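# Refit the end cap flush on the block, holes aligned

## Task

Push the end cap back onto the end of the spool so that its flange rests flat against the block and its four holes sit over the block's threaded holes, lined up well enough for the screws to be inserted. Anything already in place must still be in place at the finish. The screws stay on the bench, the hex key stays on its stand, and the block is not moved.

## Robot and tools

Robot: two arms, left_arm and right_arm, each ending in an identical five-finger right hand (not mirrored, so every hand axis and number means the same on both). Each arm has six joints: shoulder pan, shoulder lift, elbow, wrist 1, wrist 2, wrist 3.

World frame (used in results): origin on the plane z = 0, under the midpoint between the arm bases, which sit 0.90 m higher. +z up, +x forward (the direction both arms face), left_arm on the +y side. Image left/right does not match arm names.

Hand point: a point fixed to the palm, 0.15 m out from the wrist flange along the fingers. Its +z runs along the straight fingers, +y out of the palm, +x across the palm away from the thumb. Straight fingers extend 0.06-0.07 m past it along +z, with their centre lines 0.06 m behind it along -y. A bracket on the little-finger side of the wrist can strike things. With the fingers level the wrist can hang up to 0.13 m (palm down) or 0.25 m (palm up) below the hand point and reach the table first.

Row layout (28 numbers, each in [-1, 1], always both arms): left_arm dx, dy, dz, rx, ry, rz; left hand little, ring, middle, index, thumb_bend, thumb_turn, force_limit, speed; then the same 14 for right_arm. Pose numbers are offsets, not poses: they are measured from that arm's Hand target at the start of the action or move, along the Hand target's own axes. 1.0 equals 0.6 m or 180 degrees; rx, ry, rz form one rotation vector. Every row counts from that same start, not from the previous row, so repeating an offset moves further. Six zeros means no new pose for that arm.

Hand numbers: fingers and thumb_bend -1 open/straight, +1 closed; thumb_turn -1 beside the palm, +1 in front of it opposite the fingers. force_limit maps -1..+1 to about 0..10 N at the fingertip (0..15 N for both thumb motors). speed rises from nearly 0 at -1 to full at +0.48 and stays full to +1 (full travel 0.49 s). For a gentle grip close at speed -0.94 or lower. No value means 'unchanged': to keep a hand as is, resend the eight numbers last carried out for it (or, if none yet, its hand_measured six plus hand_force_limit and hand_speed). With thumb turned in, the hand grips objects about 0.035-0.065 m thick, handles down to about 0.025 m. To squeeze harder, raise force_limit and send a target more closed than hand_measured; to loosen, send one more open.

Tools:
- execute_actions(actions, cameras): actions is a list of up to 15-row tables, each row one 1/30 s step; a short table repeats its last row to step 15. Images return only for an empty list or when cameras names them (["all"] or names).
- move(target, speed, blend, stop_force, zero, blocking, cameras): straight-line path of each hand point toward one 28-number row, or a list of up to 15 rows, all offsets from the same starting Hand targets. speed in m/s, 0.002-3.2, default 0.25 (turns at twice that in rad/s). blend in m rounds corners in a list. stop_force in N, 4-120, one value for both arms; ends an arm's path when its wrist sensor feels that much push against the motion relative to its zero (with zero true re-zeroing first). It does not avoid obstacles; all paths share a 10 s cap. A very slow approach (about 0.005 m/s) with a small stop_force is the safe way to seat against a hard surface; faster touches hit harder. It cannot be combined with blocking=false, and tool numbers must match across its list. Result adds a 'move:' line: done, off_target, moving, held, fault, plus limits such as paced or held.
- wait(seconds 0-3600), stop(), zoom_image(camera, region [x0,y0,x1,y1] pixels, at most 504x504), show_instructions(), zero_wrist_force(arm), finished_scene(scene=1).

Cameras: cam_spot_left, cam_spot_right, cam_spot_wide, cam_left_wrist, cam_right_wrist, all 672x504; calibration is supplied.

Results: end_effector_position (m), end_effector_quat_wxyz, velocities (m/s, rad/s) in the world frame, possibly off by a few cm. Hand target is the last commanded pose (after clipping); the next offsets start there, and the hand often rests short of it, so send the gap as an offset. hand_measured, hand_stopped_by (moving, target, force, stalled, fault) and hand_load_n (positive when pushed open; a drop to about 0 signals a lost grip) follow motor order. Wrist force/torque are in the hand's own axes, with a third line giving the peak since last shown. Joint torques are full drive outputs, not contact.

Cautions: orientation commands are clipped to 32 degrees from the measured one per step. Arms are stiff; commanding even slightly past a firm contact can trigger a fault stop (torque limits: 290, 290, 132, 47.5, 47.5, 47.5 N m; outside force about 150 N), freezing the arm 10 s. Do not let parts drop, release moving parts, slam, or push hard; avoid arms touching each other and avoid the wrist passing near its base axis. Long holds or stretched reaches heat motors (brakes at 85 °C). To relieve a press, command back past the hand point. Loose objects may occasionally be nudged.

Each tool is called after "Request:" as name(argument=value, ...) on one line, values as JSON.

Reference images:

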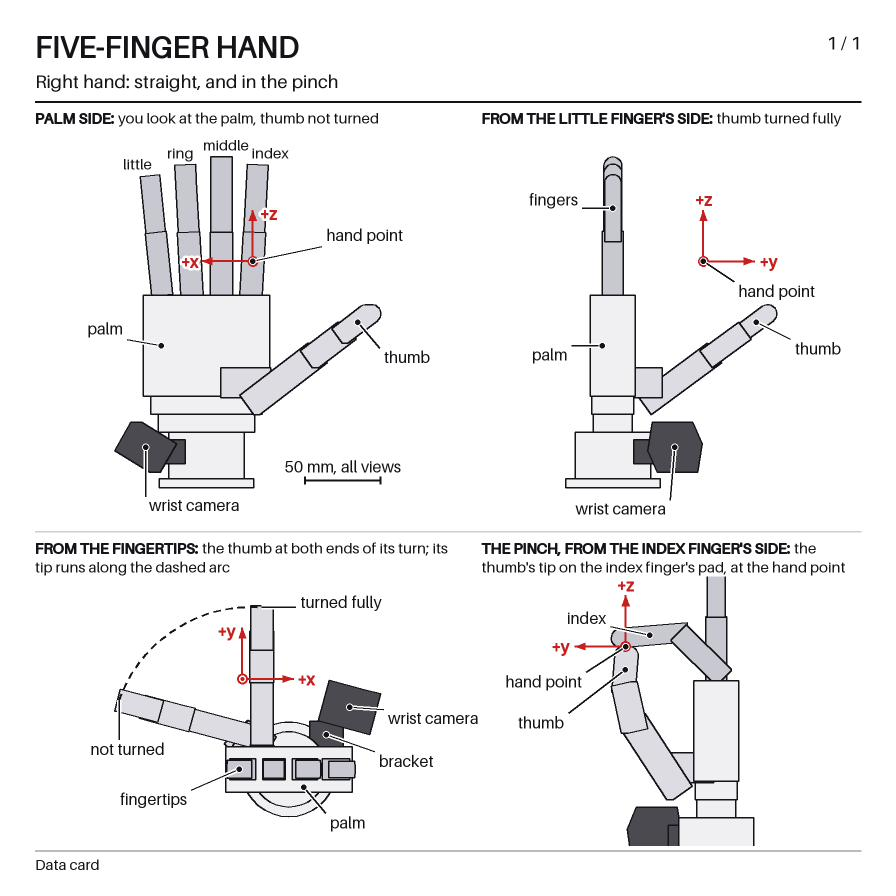

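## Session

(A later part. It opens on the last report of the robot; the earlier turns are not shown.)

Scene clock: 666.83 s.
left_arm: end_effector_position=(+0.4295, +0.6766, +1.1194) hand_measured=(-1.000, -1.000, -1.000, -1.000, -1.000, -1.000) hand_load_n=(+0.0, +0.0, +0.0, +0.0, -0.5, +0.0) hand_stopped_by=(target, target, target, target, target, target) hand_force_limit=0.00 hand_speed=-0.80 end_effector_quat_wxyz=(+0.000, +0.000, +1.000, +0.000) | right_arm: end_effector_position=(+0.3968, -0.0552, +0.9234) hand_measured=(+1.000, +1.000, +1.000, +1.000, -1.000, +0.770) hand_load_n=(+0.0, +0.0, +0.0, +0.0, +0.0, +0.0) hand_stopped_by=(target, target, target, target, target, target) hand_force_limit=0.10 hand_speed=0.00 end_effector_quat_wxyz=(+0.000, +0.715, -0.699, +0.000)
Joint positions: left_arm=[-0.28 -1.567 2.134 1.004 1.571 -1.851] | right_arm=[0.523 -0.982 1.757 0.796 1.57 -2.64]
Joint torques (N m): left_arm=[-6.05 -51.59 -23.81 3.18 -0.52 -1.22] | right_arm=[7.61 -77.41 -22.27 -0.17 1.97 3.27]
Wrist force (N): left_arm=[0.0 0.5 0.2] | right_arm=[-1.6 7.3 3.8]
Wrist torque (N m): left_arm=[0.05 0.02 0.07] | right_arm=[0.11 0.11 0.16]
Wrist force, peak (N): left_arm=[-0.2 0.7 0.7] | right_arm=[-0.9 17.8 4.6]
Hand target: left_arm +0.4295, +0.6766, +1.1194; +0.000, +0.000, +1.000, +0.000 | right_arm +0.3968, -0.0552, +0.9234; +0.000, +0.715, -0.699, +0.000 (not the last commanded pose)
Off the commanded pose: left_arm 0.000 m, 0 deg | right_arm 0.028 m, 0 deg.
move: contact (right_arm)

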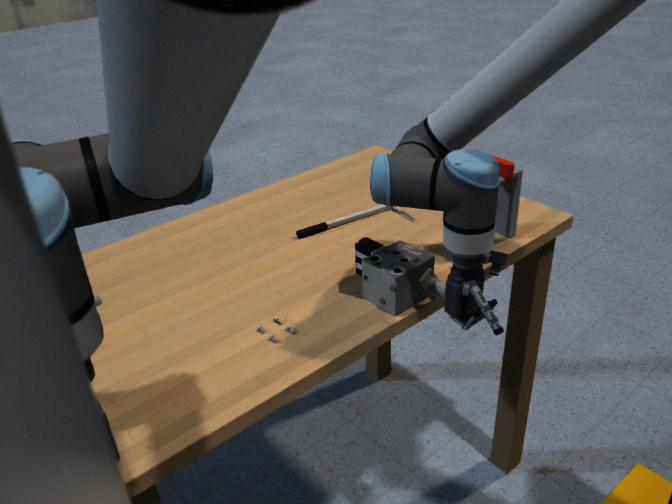

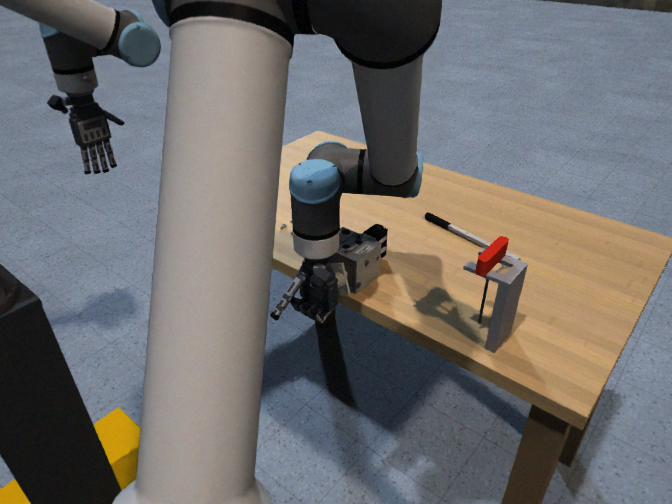

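Request:
move(target=[0,0,0,0,0,0,-1,-1,-1,-1,-1,-1,0,-0.8,0,-0.03,0,0,0,0,1,1,1,1,-1,0.77,0.1,0], speed=0.005, stop_force=12, cameras=["cam_spot_left","cam_spot_right"])

Request:
zoom_image(camera="cam_spot_left", region=[380, 180, 540, 320])

Request:
zoom_image(camera="cam_spot_right", region=[260, 200, 400, 320])

Scene clock: 672.70 s.
left_arm: end_effector_position=(+0.4295, +0.6766, +1.1194) hand_measured=(-1.000, -1.000, -1.000, -1.000, -1.000, -1.000) hand_load_n=(+0.0, +0.0, +0.0, +0.0, +0.0, +0.0) hand_stopped_by=(target, target, target, target, target, target) hand_force_limit=0.00 hand_speed=-0.80 end_effector_quat_wxyz=(+0.000, +0.000, +1.000, +0.000) | right_arm: end_effector_position=(+0.3973, -0.0552, +0.9234) hand_measured=(+1.000, +1.000, +1.000, +1.000, -1.000, +0.770) hand_load_n=(+0.0, +0.0, +0.5, +0.0, +0.0, +0.0) hand_stopped_by=(target, target, target, target, target, target) hand_force_limit=0.10 hand_speed=0.00 end_effector_quat_wxyz=(+0.000, +0.715, -0.699, +0.000)
Joint positions: left_arm=[-0.28 -1.567 2.134 1.004 1.571 -1.851] | right_arm=[0.523 -0.982 1.756 0.797 1.57 -2.64]
Joint torques (N m): left_arm=[-3.87 -51.28 -23.59 3.04 -1.06 -1.15] | right_arm=[-2.36 -81.48 -30.97 -3.77 1.86 2.01]
Wrist force (N): left_arm=[0.4 0.2 0.4] | right_arm=[-1.5 21.1 5.2]
Wrist torque (N m): left_arm=[-0.01 -0.06 0.08] | right_arm=[0.53 0.07 0.55]
Wrist force, peak (N): left_arm=[0.0 0.7 0.7] | right_arm=[-1.4 24.1 5.1]
Hand target: left_arm +0.4295, +0.6766, +1.1194; +0.000, +0.000, +1.000, +0.000 | right_arm +0.3973, -0.0552, +0.9234; +0.000, +0.715, -0.699, +0.000 (not the last commanded pose)
Off the commanded pose: left_arm 0.000 m, 0 deg | right_arm 0.017 m, 0 deg.
move: contact (right_arm)

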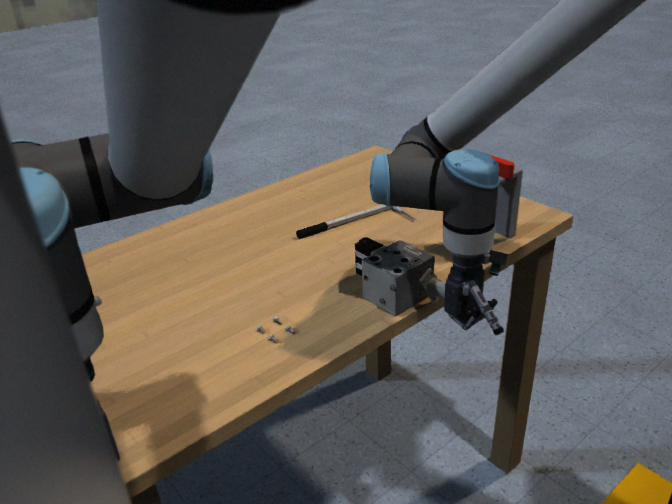

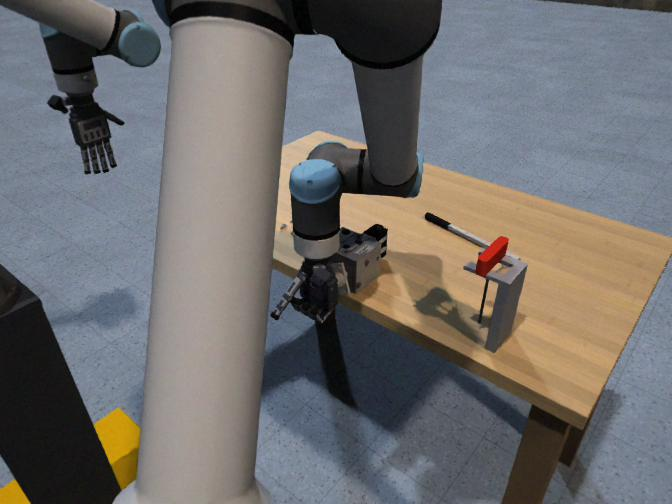

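Scaled by 3.150 from the camera's image (finer frame: 960x720).

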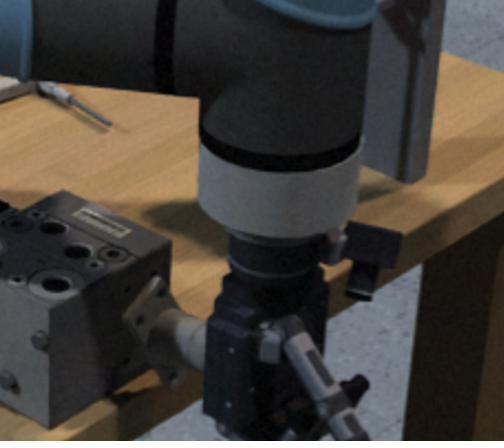

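Scaled by 3.600 from the camera's image (finer frame: 960x720).

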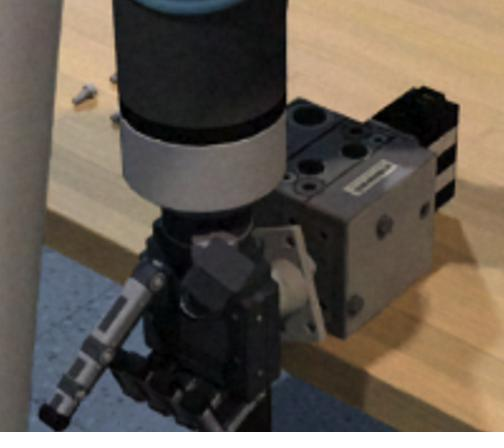

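Request:
move(target=[[0,0,0,0,0,0,-1,-1,-1,-1,-1,-1,0,-0.8,-0.0011,0.05,0,0,0,0,1,1,1,1,-1,0.77,0.1,0],[0,0,0,0,0,0,-1,-1,-1,-1,-1,-1,0,-0.8,-0.0011,0.05,-0.3333,0,0,0,1,1,1,1,-1,0.77,0.1,0],[0,0,0,0,0,0,-1,-1,-1,-1,-1,-1,0,-0.8,0.025,-0.2002,-0.3277,0.2808,0.2809,0.4409,-0.6,-0.6,-0.6,-0.6,-1,1,0.1,0]], speed=0.22, blend=[0.005,0.03,0], cameras=["cam_spot_left","cam_spot_right","cam_right_wrist"])

Request:
zoom_image(camera="cam_right_wrist", region=[300, 200, 600, 430])

Scene clock: 696.13 s.
left_arm: end_effector_position=(+0.4295, +0.6766, +1.1194) hand_measured=(-1.000, -1.000, -1.000, -1.000, -1.000, -1.000) hand_load_n=(+0.0, +0.0, +0.0, +0.0, +0.0, +0.0) hand_stopped_by=(target, target, target, target, target, target) hand_force_limit=0.00 hand_speed=-0.80 end_effector_quat_wxyz=(+0.000, +0.000, +1.000, +0.000) | right_arm: end_effector_position=(+0.4893, -0.0653, +1.1207) hand_measured=(+1.000, +1.000, +1.000, +1.000, -1.000, +0.770) hand_load_n=(+0.0, +0.0, +0.0, +0.0, +0.0, +0.0) hand_stopped_by=(target, target, target, target, target, target) hand_force_limit=0.10 hand_speed=0.00 end_effector_quat_wxyz=(+0.005, -0.165, +0.873, -0.458)
Joint positions: left_arm=[-0.28 -1.567 2.134 1.004 1.571 -1.851] | right_arm=[0.764 -0.901 1.463 1.654 2.329 -0.916]
Joint torques (N m): left_arm=[-2.41 -53.49 -22.77 3.67 -0.48 -1.35] | right_arm=[-14.52 -67.63 -23.98 6.11 -1.51 3.06]
Wrist force (N): left_arm=[-0.1 0.3 0.0] | right_arm=[-1.8 1.8 1.7]
Wrist torque (N m): left_arm=[0.04 0.03 0.05] | right_arm=[0.30 0.27 -0.07]
Wrist force, peak (N): left_arm=[0.1 1.0 0.3] | right_arm=[-1.2 21.2 5.5]
Hand target: left_arm +0.4295, +0.6766, +1.1194; +0.000, +0.000, +1.000, +0.000 | right_arm +0.4893, -0.0654, +1.1207; +0.005, -0.165, +0.873, -0.458 (not the last commanded pose)
Off the commanded pose: left_arm 0.000 m, 0 deg | right_arm 0.029 m, 20 deg.
move: held (right_arm; a check stopped the path); path passed 2 of 3 targets; target 3's new numbers were not sent; limits=held
pose unreachable (right arm): on one or more control steps of this call, first in action 0 (counted from 0), this arm could not follow its commanded pose, so it was not sent that pose on those steps. It may still have moved: this result reports where it is.
cause: moving toward the commanded pose would bring two parts of the arm too close to each other (joints 4 (wrist 1) to 6 (wrist 3) lie between them).
cam_right_wrist: T_world_to_cam=[[-0.54851, 0.42466, -0.72028, 1.10541], [0.62795, 0.77801, -0.01949, -0.23745], [0.5521, -0.46299, -0.69341, 0.59352]] pos_world=[0.42775, -0.0099, 1.20313]

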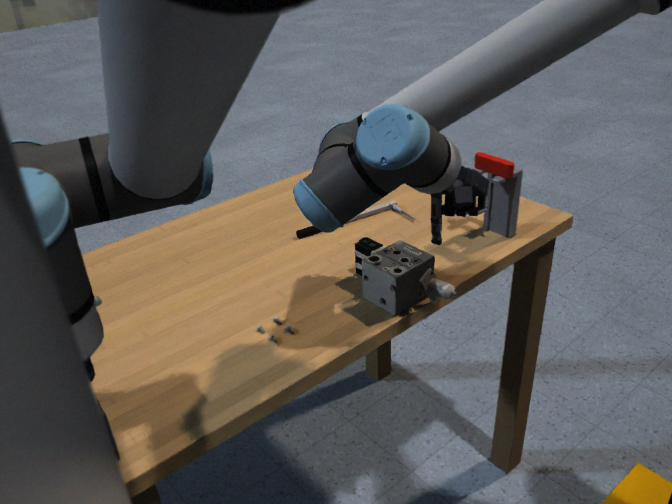

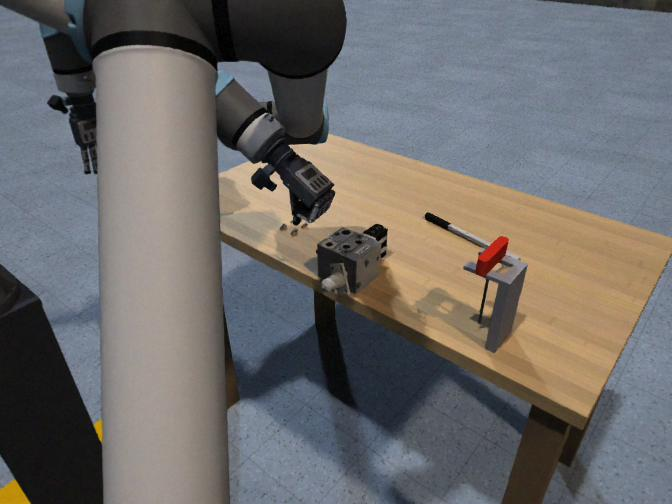

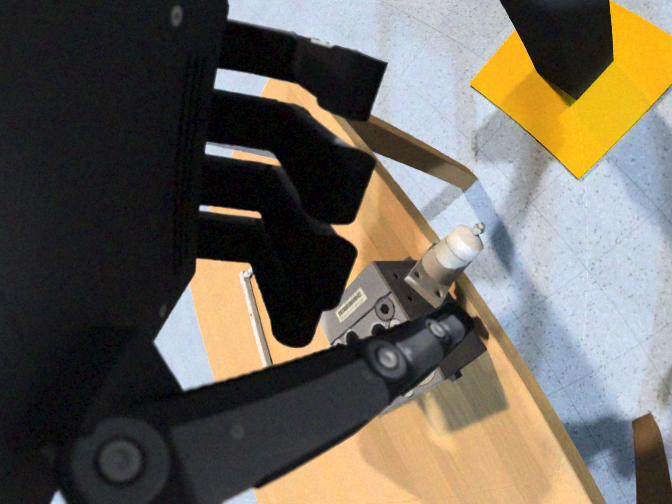

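Scaled by 1.680 from the camera's image (finer frame: 960x720).

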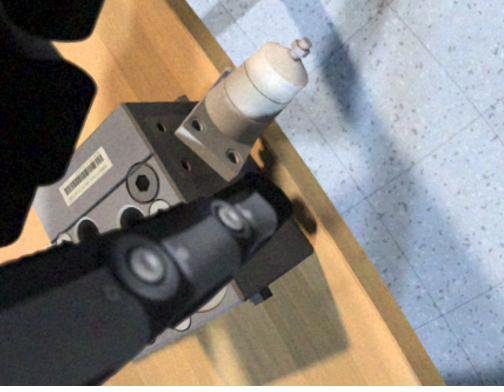

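Request:
move(target=[0,0,0,0,0,0,-1,-1,-1,-1,-1,-1,0,-0.8,-0.061,0.0448,0.1042,-0.0125,0.0443,0.0889,-0.5,-0.5,-0.5,-0.5,-1,1,0.1,0], speed=0.12, cameras=["cam_spot_left","cam_spot_right","cam_right_wrist"])

Request:
zoom_image(camera="cam_right_wrist", region=[300, 150, 600, 400])

Scene clock: 719.07 s.
left_arm: end_effector_position=(+0.4295, +0.6766, +1.1194) hand_measured=(-1.000, -1.000, -1.000, -1.000, -1.000, -1.000) hand_load_n=(+0.0, +0.0, +0.0, +0.0, -0.5, +0.0) hand_stopped_by=(target, target, target, target, target, target) hand_force_limit=0.00 hand_speed=-0.80 end_effector_quat_wxyz=(+0.000, +0.000, +1.000, +0.000) | right_arm: end_effector_position=(+0.5264, -0.0904, +1.0576) hand_measured=(-0.500, -0.500, -0.500, -0.500, -1.000, +1.000) hand_load_n=(+0.0, +0.0, +0.0, +0.0, +0.0, +0.0) hand_stopped_by=(target, target, target, target, target, target) hand_force_limit=0.10 hand_speed=0.00 end_effector_quat_wxyz=(+0.005, -0.010, +0.895, -0.446)
Joint positions: left_arm=[-0.28 -1.567 2.134 1.004 1.571 -1.851] | right_arm=[0.694 -0.822 1.457 1.625 2.246 -0.648]
Joint torques (N m): left_arm=[-3.43 -52.4 -23.57 3.54 -0.19 -1.04] | right_arm=[8.51 -86.22 -36.18 7.66 1.94 -2.94]
Wrist force (N): left_arm=[-0.2 0.3 0.7] | right_arm=[-1.7 2.1 1.6]
Wrist torque (N m): left_arm=[0.00 0.02 0.04] | right_arm=[0.29 0.24 0.10]
Wrist force, peak (N): left_arm=[-0.5 0.8 0.4] | right_arm=[-2.1 2.1 2.6]
Hand target: left_arm +0.4295, +0.6766, +1.1194; +0.000, +0.000, +1.000, +0.000 | right_arm +0.5263, -0.0904, +1.0576; +0.005, -0.010, +0.895, -0.446
Off the commanded pose: left_arm 0.000 m, 0 deg | right_arm 0.000 m, 0 deg.
move: done
cam_right_wrist: T_world_to_cam=[[-0.30437, 0.57645, -0.75833, 1.01643], [0.81204, 0.57319, 0.10979, -0.49458], [0.49795, -0.58237, -0.64256, 0.48154]] pos_world=[0.4712, -0.022, 1.1345]

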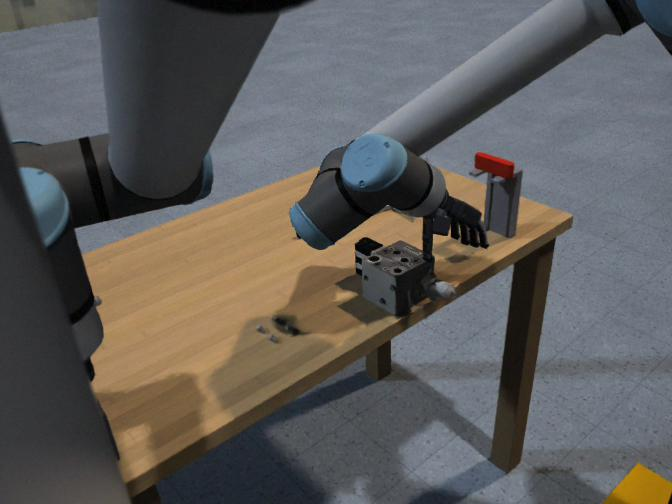

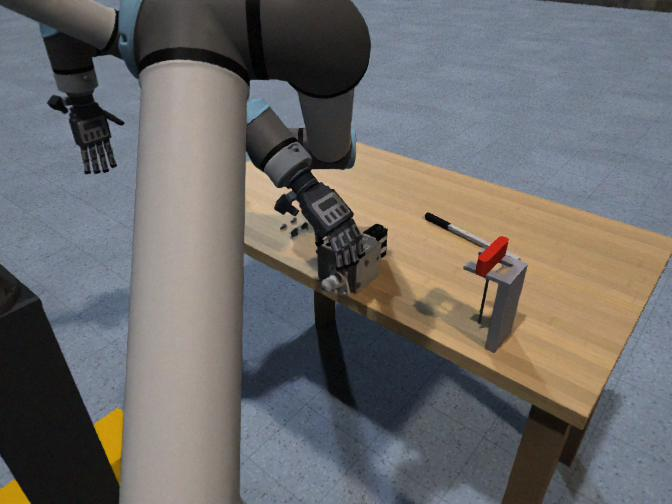

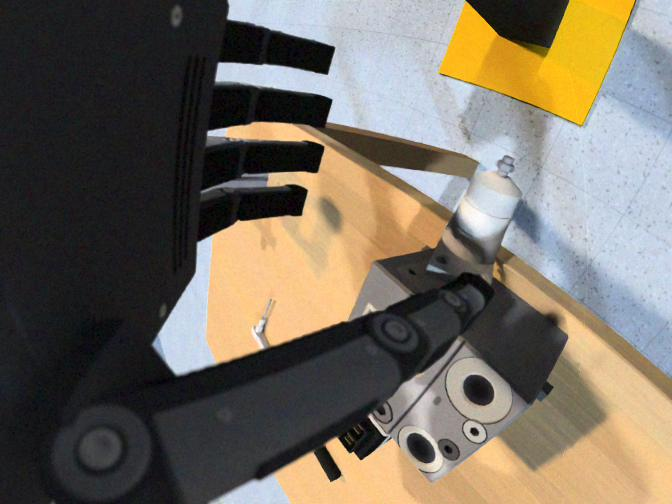

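Scaled by 1.680 from the camera's image (finer frame: 960x720).

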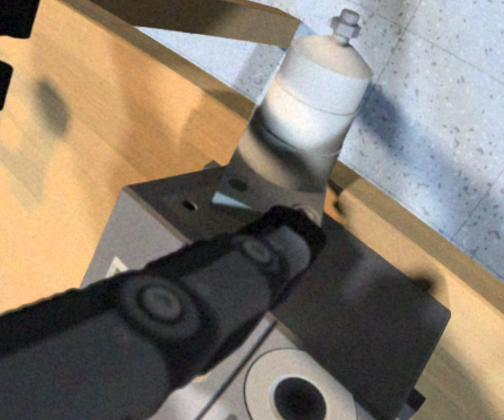

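Request:
move(target=[0,0,0,0,0,0,-1,-1,-1,-1,-1,-1,0,-0.8,0,0.0932,0.0702,0,0,0,-0.5,-0.5,-0.5,-0.5,-1,1,0.1,0], speed=0.05, stop_force=5, cameras=["cam_right_wrist"])

Request:
zoom_image(camera="cam_right_wrist", region=[220, 80, 520, 380])

Scene clock: 724.10 s.
left_arm: end_effector_position=(+0.4295, +0.6766, +1.1194) hand_measured=(-1.000, -1.000, -1.000, -1.000, -1.000, -1.000) hand_load_n=(+0.0, +0.0, +0.0, +0.0, +0.0, +0.0) hand_stopped_by=(target, target, target, target, target, target) hand_force_limit=0.00 hand_speed=-0.80 end_effector_quat_wxyz=(+0.000, +0.000, +1.000, +0.000) | right_arm: end_effector_position=(+0.5263, -0.0904, +0.9876) hand_measured=(-0.500, -0.500, -0.500, -0.500, -1.000, +1.000) hand_load_n=(+0.0, +0.0, +0.0, +0.0, -0.5, +0.0) hand_stopped_by=(target, target, target, target, target, target) hand_force_limit=0.10 hand_speed=0.00 end_effector_quat_wxyz=(+0.005, -0.010, +0.895, -0.446)
Joint positions: left_arm=[-0.28 -1.567 2.134 1.004 1.571 -1.851] | right_arm=[0.694 -0.75 1.472 1.538 2.246 -0.648]
Joint torques (N m): left_arm=[-0.5 -52.32 -23.6 3.51 -0.65 -1.33] | right_arm=[9.9 -91.56 -41.24 7.08 -0.9 0.15]
Wrist force (N): left_arm=[0.0 0.3 0.1] | right_arm=[-1.5 1.9 1.8]
Wrist torque (N m): left_arm=[0.03 0.02 0.05] | right_arm=[0.24 0.19 0.15]
Wrist force, peak (N): left_arm=[-0.2 0.8 0.9] | right_arm=[-1.6 2.8 2.3]
Hand target: left_arm +0.4295, +0.6766, +1.1194; +0.000, +0.000, +1.000, +0.000 | right_arm +0.5263, -0.0904, +0.9876; +0.005, -0.010, +0.895, -0.446
Off the commanded pose: left_arm 0.000 m, 0 deg | right_arm 0.000 m, 0 deg.
move: done
cam_right_wrist: T_world_to_cam=[[-0.30456, 0.57631, -0.75836, 0.9635], [0.81196, 0.57332, 0.10961, -0.4866], [0.49795, -0.58238, -0.64256, 0.43667]] pos_world=[0.47111, -0.02199, 1.0646]

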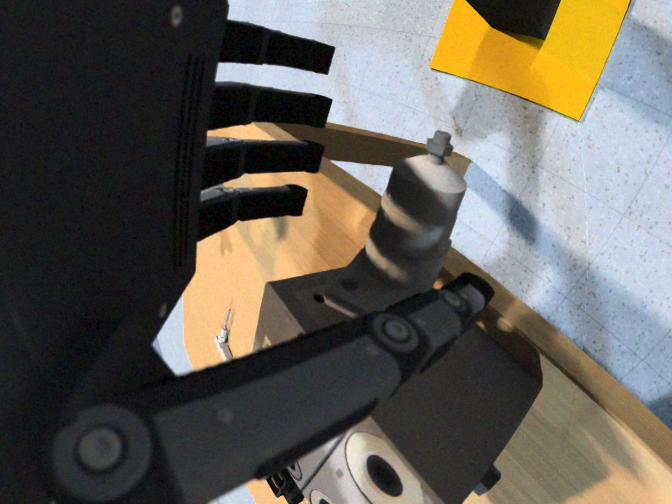

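Scaled by 1.680 from the camera's image (finer frame: 960x720).

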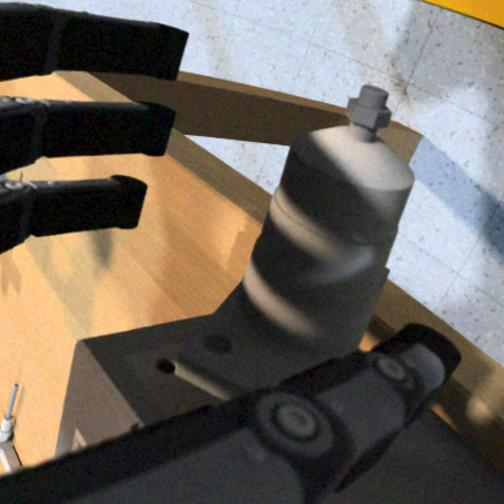

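Request:
move(target=[0,0,0,0,0,0,-1,-1,-1,-1,-1,-1,0,-0.8,0,0.0268,0.0202,0,0,0,-0.5,-0.5,-0.5,-0.5,-1,1,0.1,0], speed=0.03, stop_force=5, cameras=["cam_right_wrist"])

Request:
zoom_image(camera="cam_right_wrist", region=[220, 80, 520, 380])

Scene clock: 728.10 s.
left_arm: end_effector_position=(+0.4295, +0.6766, +1.1194) hand_measured=(-1.000, -1.000, -1.000, -1.000, -1.000, -1.000) hand_load_n=(+0.0, +0.0, +0.0, +0.0, +0.0, +0.0) hand_stopped_by=(target, target, target, target, target, target) hand_force_limit=0.00 hand_speed=-0.80 end_effector_quat_wxyz=(+0.000, +0.000, +1.000, +0.000) | right_arm: end_effector_position=(+0.5263, -0.0904, +0.9675) hand_measured=(-0.500, -0.500, -0.500, -0.500, -1.000, +1.000) hand_load_n=(+0.0, +0.0, +0.0, +0.0, +0.0, +0.0) hand_stopped_by=(target, target, target, target, target, target) hand_force_limit=0.10 hand_speed=0.00 end_effector_quat_wxyz=(+0.005, -0.010, +0.895, -0.446)
Joint positions: left_arm=[-0.28 -1.567 2.134 1.004 1.571 -1.851] | right_arm=[0.694 -0.728 1.474 1.515 2.246 -0.648]
Joint torques (N m): left_arm=[-2.82 -54.22 -23.79 4.12 -0.32 -1.43] | right_arm=[8.41 -90.51 -28.17 7.32 -1 -3.16]
Wrist force (N): left_arm=[0.1 0.2 0.1] | right_arm=[-1.9 2.0 1.8]
Wrist torque (N m): left_arm=[0.02 0.00 0.06] | right_arm=[0.27 0.27 0.10]
Wrist force, peak (N): left_arm=[0.2 1.1 0.4] | right_arm=[-2.0 2.3 2.0]
Hand target: left_arm +0.4295, +0.6766, +1.1194; +0.000, +0.000, +1.000, +0.000 | right_arm +0.5263, -0.0904, +0.9675; +0.005, -0.010, +0.895, -0.446
Off the commanded pose: left_arm 0.000 m, 0 deg | right_arm 0.000 m, 0 deg.
move: done
cam_right_wrist: T_world_to_cam=[[-0.30456, 0.57631, -0.75836, 0.94818], [0.81196, 0.57332, 0.10961, -0.48439], [0.49795, -0.58238, -0.64256, 0.42369]] pos_world=[0.47111, -0.02199, 1.0444]

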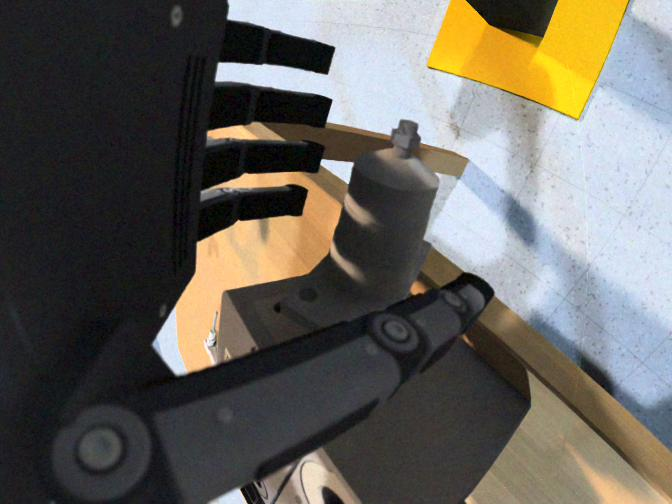

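Scaled by 1.680 from the camera's image (finer frame: 960x720).

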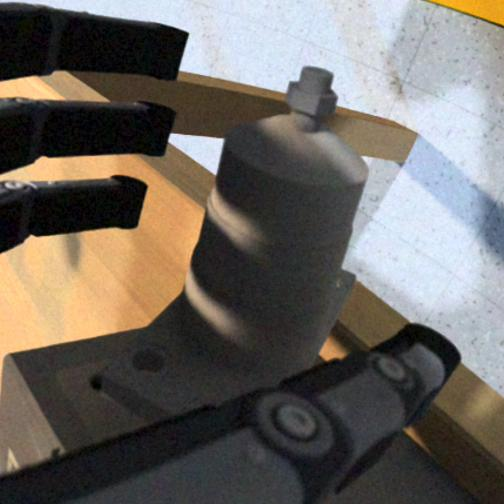

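Request:
move(target=[0,0,0,0,0,0,-1,-1,-1,-1,-1,-1,0,-0.8,0,0,0,0,0,0,-0.5,-0.5,0,0,-1,1,-0.8,-0.9], cameras=["cam_right_wrist"])

Request:
zoom_image(camera="cam_right_wrist", region=[220, 80, 520, 380])

Scene clock: 732.43 s.
left_arm: end_effector_position=(+0.4295, +0.6766, +1.1194) hand_measured=(-1.000, -1.000, -1.000, -1.000, -1.000, -1.000) hand_load_n=(+0.0, +0.0, +0.0, +0.0, +0.0, +0.0) hand_stopped_by=(target, target, target, target, target, target) hand_force_limit=0.00 hand_speed=-0.80 end_effector_quat_wxyz=(+0.000, +0.000, +1.000, +0.000) | right_arm: end_effector_position=(+0.5263, -0.0904, +0.9675) hand_measured=(-0.500, -0.500, +0.000, +0.000, -1.000, +1.000) hand_load_n=(+0.0, +0.0, +0.0, +0.0, +0.0, +0.0) hand_stopped_by=(target, target, target, target, target, target) hand_force_limit=-0.80 hand_speed=-0.90 end_effector_quat_wxyz=(+0.005, -0.010, +0.895, -0.446)
Joint positions: left_arm=[-0.28 -1.567 2.134 1.004 1.571 -1.851] | right_arm=[0.694 -0.728 1.474 1.515 2.246 -0.648]
Joint torques (N m): left_arm=[-2.12 -52.49 -24.58 4.21 -0.13 -1.19] | right_arm=[5.25 -90.82 -37.5 6.68 0.17 -3.37]
Wrist force (N): left_arm=[-0.3 0.5 0.1] | right_arm=[-1.9 2.2 1.8]
Wrist torque (N m): left_arm=[0.05 0.06 0.04] | right_arm=[0.30 0.25 0.11]
Wrist force, peak (N): left_arm=[-0.2 0.8 0.8] | right_arm=[-2.2 2.1 2.0]
Hand target: left_arm +0.4295, +0.6766, +1.1194; +0.000, +0.000, +1.000, +0.000 | right_arm +0.5263, -0.0904, +0.9675; +0.005, -0.010, +0.895, -0.446
Off the commanded pose: left_arm 0.000 m, 0 deg | right_arm 0.000 m, 0 deg.
move: done
cam_right_wrist: T_world_to_cam=[[-0.3045, 0.57636, -0.75835, 0.94815], [0.81199, 0.57328, 0.10966, -0.48446], [0.49795, -0.58237, -0.64256, 0.42369]] pos_world=[0.4711, -0.02199, 1.0444]

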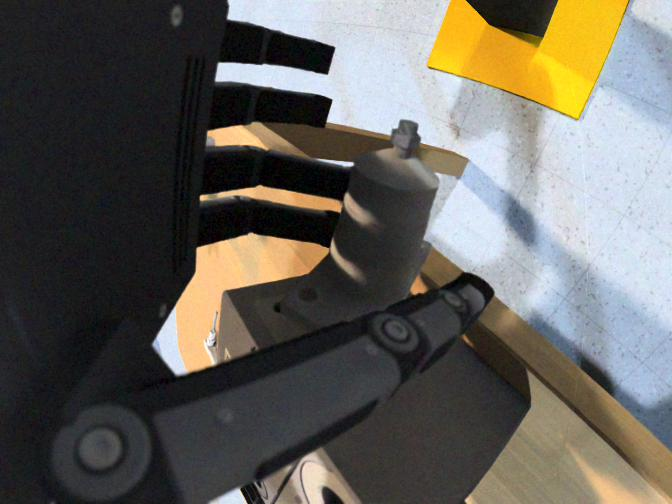

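Scaled by 1.680 from the camera's image (finer frame: 960x720).

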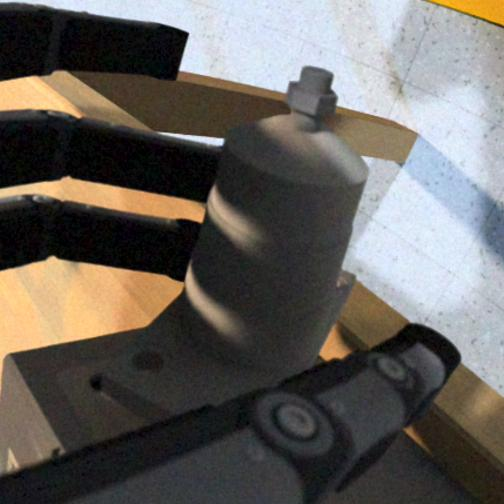

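Request:
move(target=[0,0,0,0,0,0,-1,-1,-1,-1,-1,-1,0,-0.8,0,0,0,0,0,0,-0.5,-0.5,0.1,0.1,-1,1,-0.75,-0.92])

Request:
move(target=[0,0,0,0,0,0,-1,-1,-1,-1,-1,-1,0,-0.8,0,0,0,0,0,0,-0.5,-0.5,0.1,0.1,-0.3,1,-0.75,-0.92], cameras=["cam_right_wrist"])

Request:
zoom_image(camera="cam_right_wrist", region=[220, 80, 520, 380])

Scene clock: 740.50 s.
left_arm: end_effector_position=(+0.4295, +0.6766, +1.1194) hand_measured=(-1.000, -1.000, -1.000, -1.000, -1.000, -1.000) hand_load_n=(+0.0, +0.0, +0.0, +0.0, -0.5, +0.0) hand_stopped_by=(target, target, target, target, target, target) hand_force_limit=0.00 hand_speed=-0.80 end_effector_quat_wxyz=(+0.000, +0.000, +1.000, +0.000) | right_arm: end_effector_position=(+0.5263, -0.0904, +0.9675) hand_measured=(-0.500, -0.500, +0.058, +0.058, -1.000, +1.000) hand_load_n=(+0.0, +0.0, +3.0, +2.0, +0.0, +0.0) hand_stopped_by=(target, target, force, force, target, target) hand_force_limit=-0.75 hand_speed=-0.92 end_effector_quat_wxyz=(+0.005, -0.010, +0.895, -0.446)
Joint positions: left_arm=[-0.28 -1.567 2.134 1.004 1.571 -1.851] | right_arm=[0.694 -0.728 1.474 1.515 2.246 -0.648]
Joint torques (N m): left_arm=[-2.51 -51.78 -24.75 4.19 -0.59 -1.38] | right_arm=[3.96 -91.16 -37.33 6.79 0.42 -3.22]
Wrist force (N): left_arm=[-0.4 0.4 0.3] | right_arm=[-2.2 0.2 5.4]
Wrist torque (N m): left_arm=[0.03 0.07 0.03] | right_arm=[0.33 0.20 0.10]
Wrist force, peak (N): left_arm=[0.0 1.1 0.5] | right_arm=[-2.3 0.3 5.5]
Hand target: left_arm +0.4295, +0.6766, +1.1194; +0.000, +0.000, +1.000, +0.000 | right_arm +0.5263, -0.0904, +0.9675; +0.005, -0.010, +0.895, -0.446
Off the commanded pose: left_arm 0.000 m, 0 deg | right_arm 0.000 m, 0 deg.
move: done

Scene clock: 743.93 s.
left_arm: end_effector_position=(+0.4295, +0.6766, +1.1194) hand_measured=(-1.000, -1.000, -1.000, -1.000, -1.000, -1.000) hand_load_n=(+0.0, +0.0, +0.0, +0.0, +0.0, +0.0) hand_stopped_by=(target, target, target, target, target, target) hand_force_limit=0.00 hand_speed=-0.80 end_effector_quat_wxyz=(+0.000, +0.000, +1.000, +0.000) | right_arm: end_effector_position=(+0.5263, -0.0904, +0.9675) hand_measured=(-0.500, -0.500, +0.058, +0.058, -0.630, +1.000) hand_load_n=(+0.0, +0.0, +3.5, +2.0, +2.0, +0.0) hand_stopped_by=(target, target, force, force, force, target) hand_force_limit=-0.75 hand_speed=-0.92 end_effector_quat_wxyz=(+0.005, -0.010, +0.895, -0.446)
Joint positions: left_arm=[-0.28 -1.567 2.134 1.004 1.571 -1.851] | right_arm=[0.694 -0.728 1.474 1.515 2.246 -0.648]
Joint torques (N m): left_arm=[-2.47 -51.39 -24.34 3.87 -0.44 -1.29] | right_arm=[3.43 -90.3 -39.34 6.27 1.52 -3.2]
Wrist force (N): left_arm=[0.1 0.7 0.0] | right_arm=[-2.3 1.8 4.5]
Wrist torque (N m): left_arm=[0.11 -0.01 0.08] | right_arm=[0.37 0.24 0.10]
Wrist force, peak (N): left_arm=[0.5 0.7 0.4] | right_arm=[-2.6 0.2 5.7]
Hand target: left_arm +0.4295, +0.6766, +1.1194; +0.000, +0.000, +1.000, +0.000 | right_arm +0.5263, -0.0904, +0.9675; +0.005, -0.010, +0.895, -0.446
Off the commanded pose: left_arm 0.000 m, 0 deg | right_arm 0.000 m, 0 deg.
move: done
cam_right_wrist: T_world_to_cam=[[-0.3045, 0.57636, -0.75835, 0.94815], [0.81199, 0.57328, 0.10966, -0.48446], [0.49795, -0.58237, -0.64256, 0.42369]] pos_world=[0.4711, -0.02199, 1.0444]

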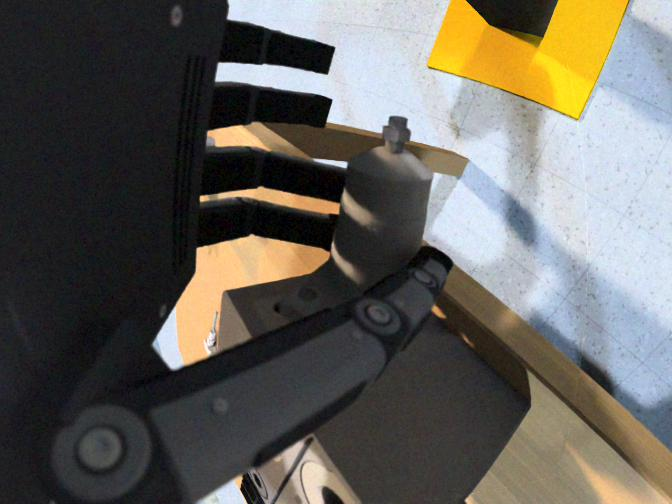

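Scaled by 1.680 from the camera's image (finer frame: 960x720).

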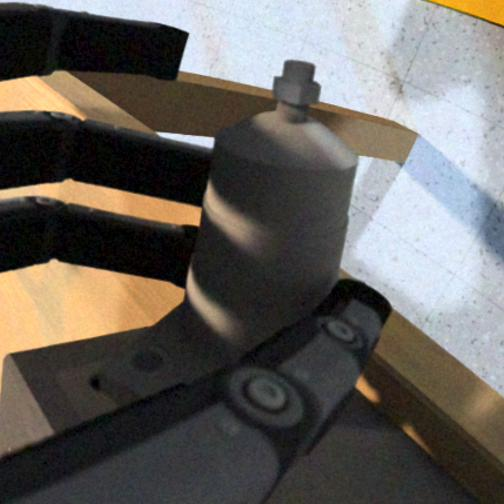

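Request:
move(target=[0,0,0,0,0,0,-1,-1,-1,-1,-1,-1,0,-0.8,0,0,0,0,0,0,-0.5,-0.5,0.1,0.1,-0.2,1,-0.2,-0.94], cameras=["cam_right_wrist","cam_spot_right","cam_spot_left"])

Request:
zoom_image(camera="cam_right_wrist", region=[220, 80, 520, 380])

Request:
zoom_image(camera="cam_spot_left", region=[380, 200, 500, 320])

Scene clock: 747.80 s.
left_arm: end_effector_position=(+0.4295, +0.6766, +1.1194) hand_measured=(-1.000, -1.000, -1.000, -1.000, -1.000, -1.000) hand_load_n=(+0.0, +0.0, +0.0, +0.0, +0.0, +0.0) hand_stopped_by=(target, target, target, target, target, target) hand_force_limit=0.00 hand_speed=-0.80 end_effector_quat_wxyz=(+0.000, +0.000, +1.000, +0.000) | right_arm: end_effector_position=(+0.5263, -0.0904, +0.9675) hand_measured=(-0.500, -0.500, +0.058, +0.058, -0.608, +1.000) hand_load_n=(+0.0, +0.0, +3.5, +2.5, +6.0, +0.0) hand_stopped_by=(target, target, force, force, force, target) hand_force_limit=-0.20 hand_speed=-0.94 end_effector_quat_wxyz=(+0.005, -0.010, +0.895, -0.446)
Joint positions: left_arm=[-0.28 -1.567 2.134 1.004 1.571 -1.851] | right_arm=[0.694 -0.728 1.474 1.515 2.246 -0.648]
Joint torques (N m): left_arm=[-3.49 -51.95 -23.85 3.96 0.07 -1.25] | right_arm=[1.94 -89.21 -37.72 5.91 2.19 -3.22]
Wrist force (N): left_arm=[0.1 0.8 0.1] | right_arm=[-1.5 3.0 2.5]
Wrist torque (N m): left_arm=[0.10 0.00 0.07] | right_arm=[0.33 0.22 0.12]
Wrist force, peak (N): left_arm=[0.2 0.9 0.2] | right_arm=[-2.2 1.6 4.9]
Hand target: left_arm +0.4295, +0.6766, +1.1194; +0.000, +0.000, +1.000, +0.000 | right_arm +0.5263, -0.0904, +0.9675; +0.005, -0.010, +0.895, -0.446
Off the commanded pose: left_arm 0.000 m, 0 deg | right_arm 0.000 m, 0 deg.
move: done
cam_right_wrist: T_world_to_cam=[[-0.3045, 0.57636, -0.75835, 0.94815], [0.81199, 0.57328, 0.10966, -0.48446], [0.49795, -0.58237, -0.64256, 0.42369]] pos_world=[0.4711, -0.02199, 1.0444]
Images, in order (width x height): cam_spot_left 672x504, cam_spot_right 672x504, cam_right_wrist 672x504.

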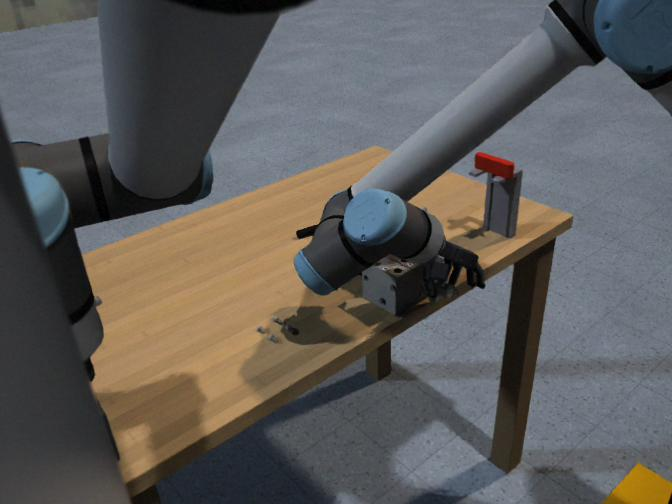

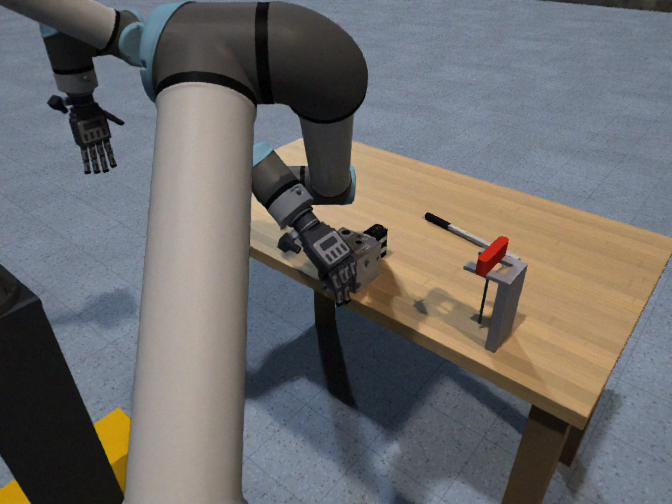

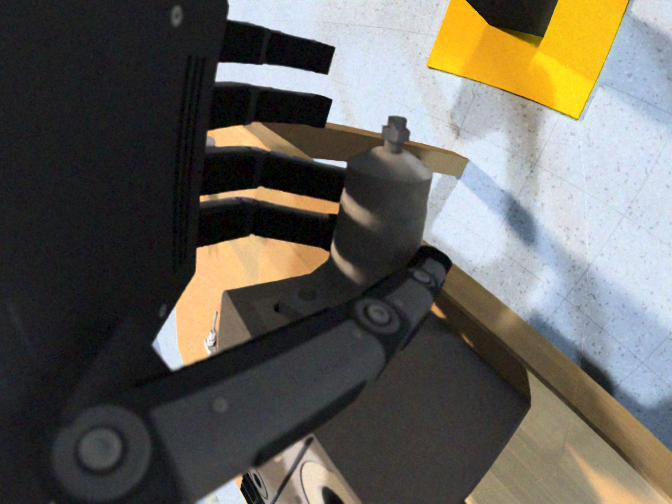

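Scaled by 1.680 from the camera's image (finer frame: 960x720).

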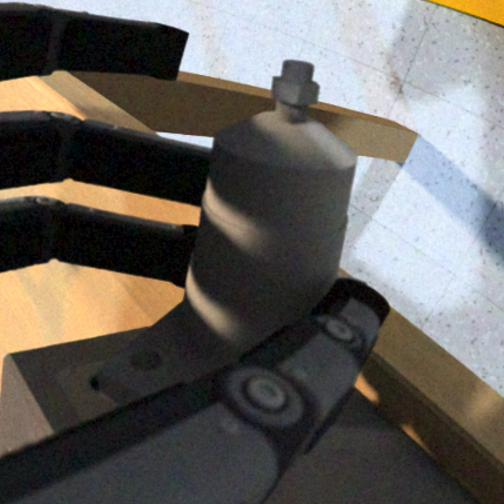

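Scaled by 4.200 from the camera's image (finer frame: 960x720).

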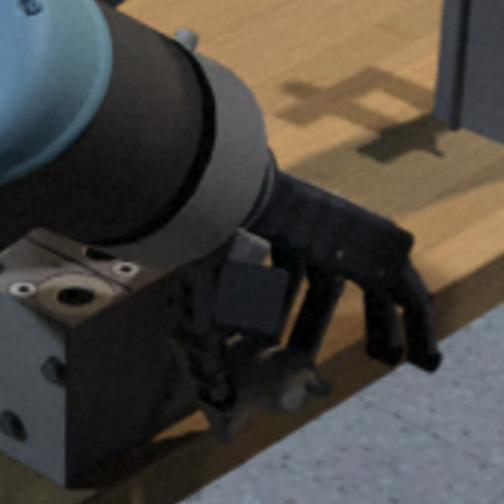

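Request:
move(target=[[0,0,0,0,0,0,-1,-1,-1,-1,-1,-1,0,-0.8,0.0023,-0.0014,0.0003,0.0005,0.0075,0.0338,-0.5,-0.5,0.1,0.1,-0.2,1,-0.2,-0.94],[0,0,0,0,0,0,-1,-1,-1,-1,-1,-1,0,-0.8,0.0045,-0.0027,0.0005,0.001,0.0149,0.0675,-0.5,-0.5,0.1,0.1,-0.2,1,-0.2,-0.94]], speed=0.04, blend=[0.001,0], cameras=["cam_right_wrist"])

Request:
zoom_image(camera="cam_right_wrist", region=[220, 80, 520, 380])

Scene clock: 764.47 s.
left_arm: end_effector_position=(+0.4295, +0.6766, +1.1194) hand_measured=(-1.000, -1.000, -1.000, -1.000, -1.000, -1.000) hand_load_n=(+0.0, +0.0, +0.0, +0.0, +0.0, +0.0) hand_stopped_by=(target, target, target, target, target, target) hand_force_limit=0.00 hand_speed=-0.80 end_effector_quat_wxyz=(+0.000, +0.000, +1.000, +0.000) | right_arm: end_effector_position=(+0.5236, -0.0917, +0.9686) hand_measured=(-0.500, -0.500, +0.058, +0.058, -0.608, +1.000) hand_load_n=(+0.0, +0.0, +4.0, +0.5, +5.0, +1.0) hand_stopped_by=(target, target, force, force, force, target) hand_force_limit=-0.20 hand_speed=-0.94 end_effector_quat_wxyz=(+0.031, +0.095, +0.890, -0.445)
Joint positions: left_arm=[-0.28 -1.567 2.134 1.004 1.571 -1.851] | right_arm=[0.701 -0.72 1.476 1.542 2.203 -0.409]
Joint torques (N m): left_arm=[-1.65 -51.45 -25.41 4.32 -0.22 -1.4] | right_arm=[5.62 -76.64 -26.84 5.83 1.18 -3.81]
Wrist force (N): left_arm=[-0.2 1.0 0.3] | right_arm=[-1.3 2.8 2.3]
Wrist torque (N m): left_arm=[0.12 0.03 0.06] | right_arm=[0.26 0.25 0.05]
Wrist force, peak (N): left_arm=[0.1 0.7 0.9] | right_arm=[-1.1 3.5 3.8]
Hand target: left_arm +0.4295, +0.6766, +1.1194; +0.000, +0.000, +1.000, +0.000 | right_arm +0.5236, -0.0917, +0.9686; +0.031, +0.095, +0.890, -0.445
Off the commanded pose: left_arm 0.000 m, 0 deg | right_arm 0.000 m, 0 deg.
move: done
cam_right_wrist: T_world_to_cam=[[-0.09649, 0.6096, -0.78682, 0.87066], [0.87154, 0.43355, 0.22902, -0.64124], [0.48073, -0.66364, -0.57312, 0.35929]] pos_world=[0.47015, -0.01431, 1.03782]

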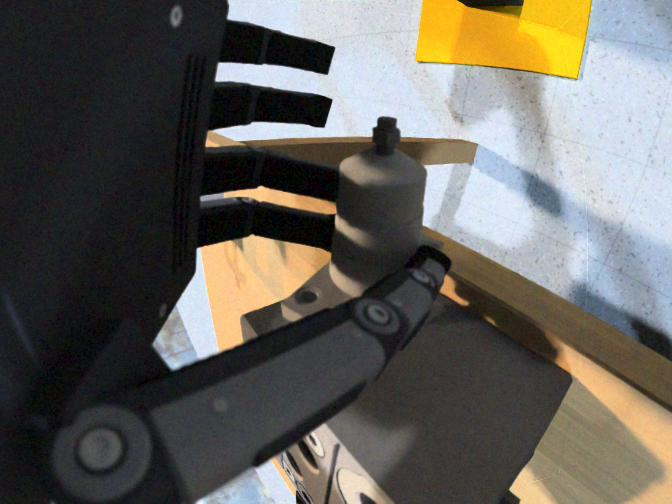

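Scaled by 1.680 from the camera's image (finer frame: 960x720).

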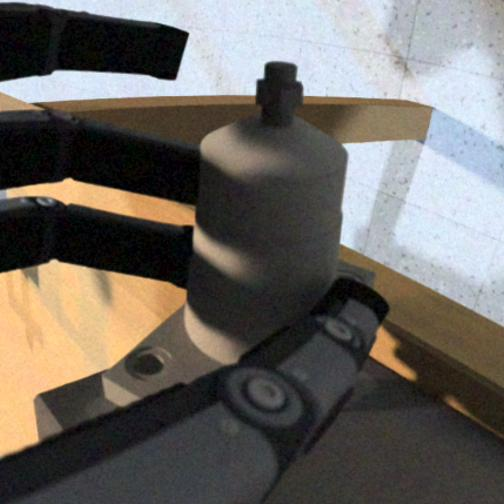

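Request:
move(target=[0,0,0,0,0,0,-1,-1,-1,-1,-1,-1,0,-0.8,0.0023,-0.0013,0.0002,0.0005,0.0073,0.0326,-0.5,-0.5,0.1,0.1,-0.2,1,-0.2,-0.94], speed=0.04, cameras=["cam_right_wrist"])

Request:
zoom_image(camera="cam_right_wrist", region=[220, 80, 520, 380])

Scene clock: 773.33 s.
left_arm: end_effector_position=(+0.4295, +0.6766, +1.1194) hand_measured=(-1.000, -1.000, -1.000, -1.000, -1.000, -1.000) hand_load_n=(+0.0, +0.0, +0.0, +0.0, +0.0, +0.0) hand_stopped_by=(target, target, target, target, target, target) hand_force_limit=0.00 hand_speed=-0.80 end_effector_quat_wxyz=(+0.000, +0.000, +1.000, +0.000) | right_arm: end_effector_position=(+0.5221, -0.0920, +0.9689) hand_measured=(-0.500, -0.500, +0.058, +0.058, -0.608, +1.000) hand_load_n=(+0.0, +0.0, +4.5, +0.5, +5.0, +0.0) hand_stopped_by=(target, target, force, force, force, target) hand_force_limit=-0.20 hand_speed=-0.94 end_effector_quat_wxyz=(+0.044, +0.146, +0.884, -0.442)
Joint positions: left_arm=[-0.28 -1.567 2.134 1.004 1.571 -1.851] | right_arm=[0.703 -0.716 1.475 1.552 2.18 -0.297]
Joint torques (N m): left_arm=[-3.36 -51.74 -24.78 4.33 -0.08 -1.23] | right_arm=[6.96 -76.28 -41.81 6.12 1.29 -2.51]
Wrist force (N): left_arm=[-0.2 0.5 0.3] | right_arm=[-0.5 2.0 2.4]
Wrist torque (N m): left_arm=[0.06 0.03 0.05] | right_arm=[0.19 0.22 0.04]
Wrist force, peak (N): left_arm=[0.1 0.6 0.8] | right_arm=[-0.9 3.2 2.7]
Hand target: left_arm +0.4295, +0.6766, +1.1194; +0.000, +0.000, +1.000, +0.000 | right_arm +0.5221, -0.0920, +0.9689; +0.044, +0.146, +0.884, -0.442
Off the commanded pose: left_arm 0.000 m, 0 deg | right_arm 0.000 m, 0 deg.
move: done
cam_right_wrist: T_world_to_cam=[[0.00616, 0.61325, -0.78987, 0.82068], [0.88581, 0.36317, 0.28888, -0.71188], [0.46401, -0.70145, -0.54098, 0.33414]] pos_world=[0.47048, -0.01036, 1.03464]

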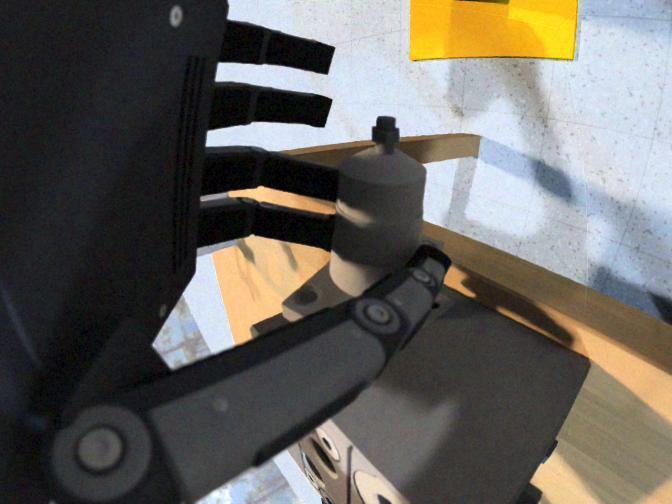

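Scaled by 1.680 from the camera's image (finer frame: 960x720).

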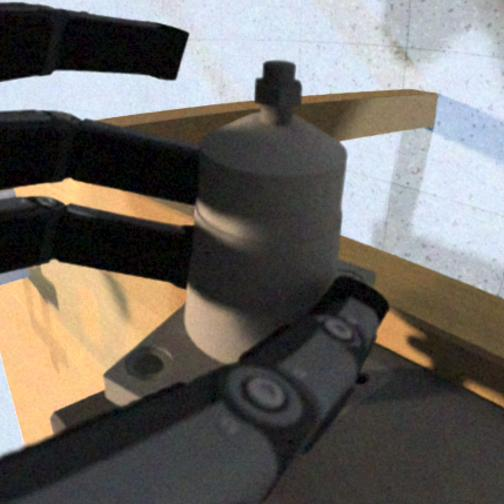

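Request:
move(target=[0,0,0,0,0,0,-1,-1,-1,-1,-1,-1,0,-0.8,-0.0095,0.0031,-0.0007,0,0,0,-0.5,-0.5,0.1,0.1,-0.2,1,-0.2,-0.94], speed=0.006, stop_force=4)

Scene clock: 782.97 s.
left_arm: end_effector_position=(+0.4295, +0.6766, +1.1194) hand_measured=(-1.000, -1.000, -1.000, -1.000, -1.000, -1.000) hand_load_n=(+0.0, +0.0, +0.0, +0.0, +0.0, +0.0) hand_stopped_by=(target, target, target, target, target, target) hand_force_limit=0.00 hand_speed=-0.80 end_effector_quat_wxyz=(+0.000, +0.000, +1.000, +0.000) | right_arm: end_effector_position=(+0.5256, -0.0919, +0.9689) hand_measured=(-0.500, -0.500, +0.058, +0.058, -0.608, +1.000) hand_load_n=(+0.0, +0.0, +8.0, +0.0, +4.5, -1.5) hand_stopped_by=(target, target, force, force, force, target) hand_force_limit=-0.20 hand_speed=-0.94 end_effector_quat_wxyz=(+0.044, +0.146, +0.884, -0.442)
Joint positions: left_arm=[-0.28 -1.567 2.134 1.004 1.571 -1.851] | right_arm=[0.701 -0.714 1.469 1.554 2.182 -0.3]
Joint torques (N m): left_arm=[-4.05 -52.57 -24.39 4.6 0.33 -1.32] | right_arm=[10.15 -93.47 -20.35 0.08 -1.2 2.01]
Wrist force (N): left_arm=[0.0 0.5 -0.2] | right_arm=[1.2 0.1 4.6]
Wrist torque (N m): left_arm=[0.08 0.02 0.06] | right_arm=[0.21 0.19 0.07]
Wrist force, peak (N): left_arm=[-0.4 0.8 0.5] | right_arm=[3.8 -0.5 4.6]
Hand target: left_arm +0.4295, +0.6766, +1.1194; +0.000, +0.000, +1.000, +0.000 | right_arm +0.5256, -0.0919, +0.9689; +0.044, +0.146, +0.884, -0.442 (not the last commanded pose)
Off the commanded pose: left_arm 0.000 m, 0 deg | right_arm 0.003 m, 0 deg.
move: contact (right_arm)


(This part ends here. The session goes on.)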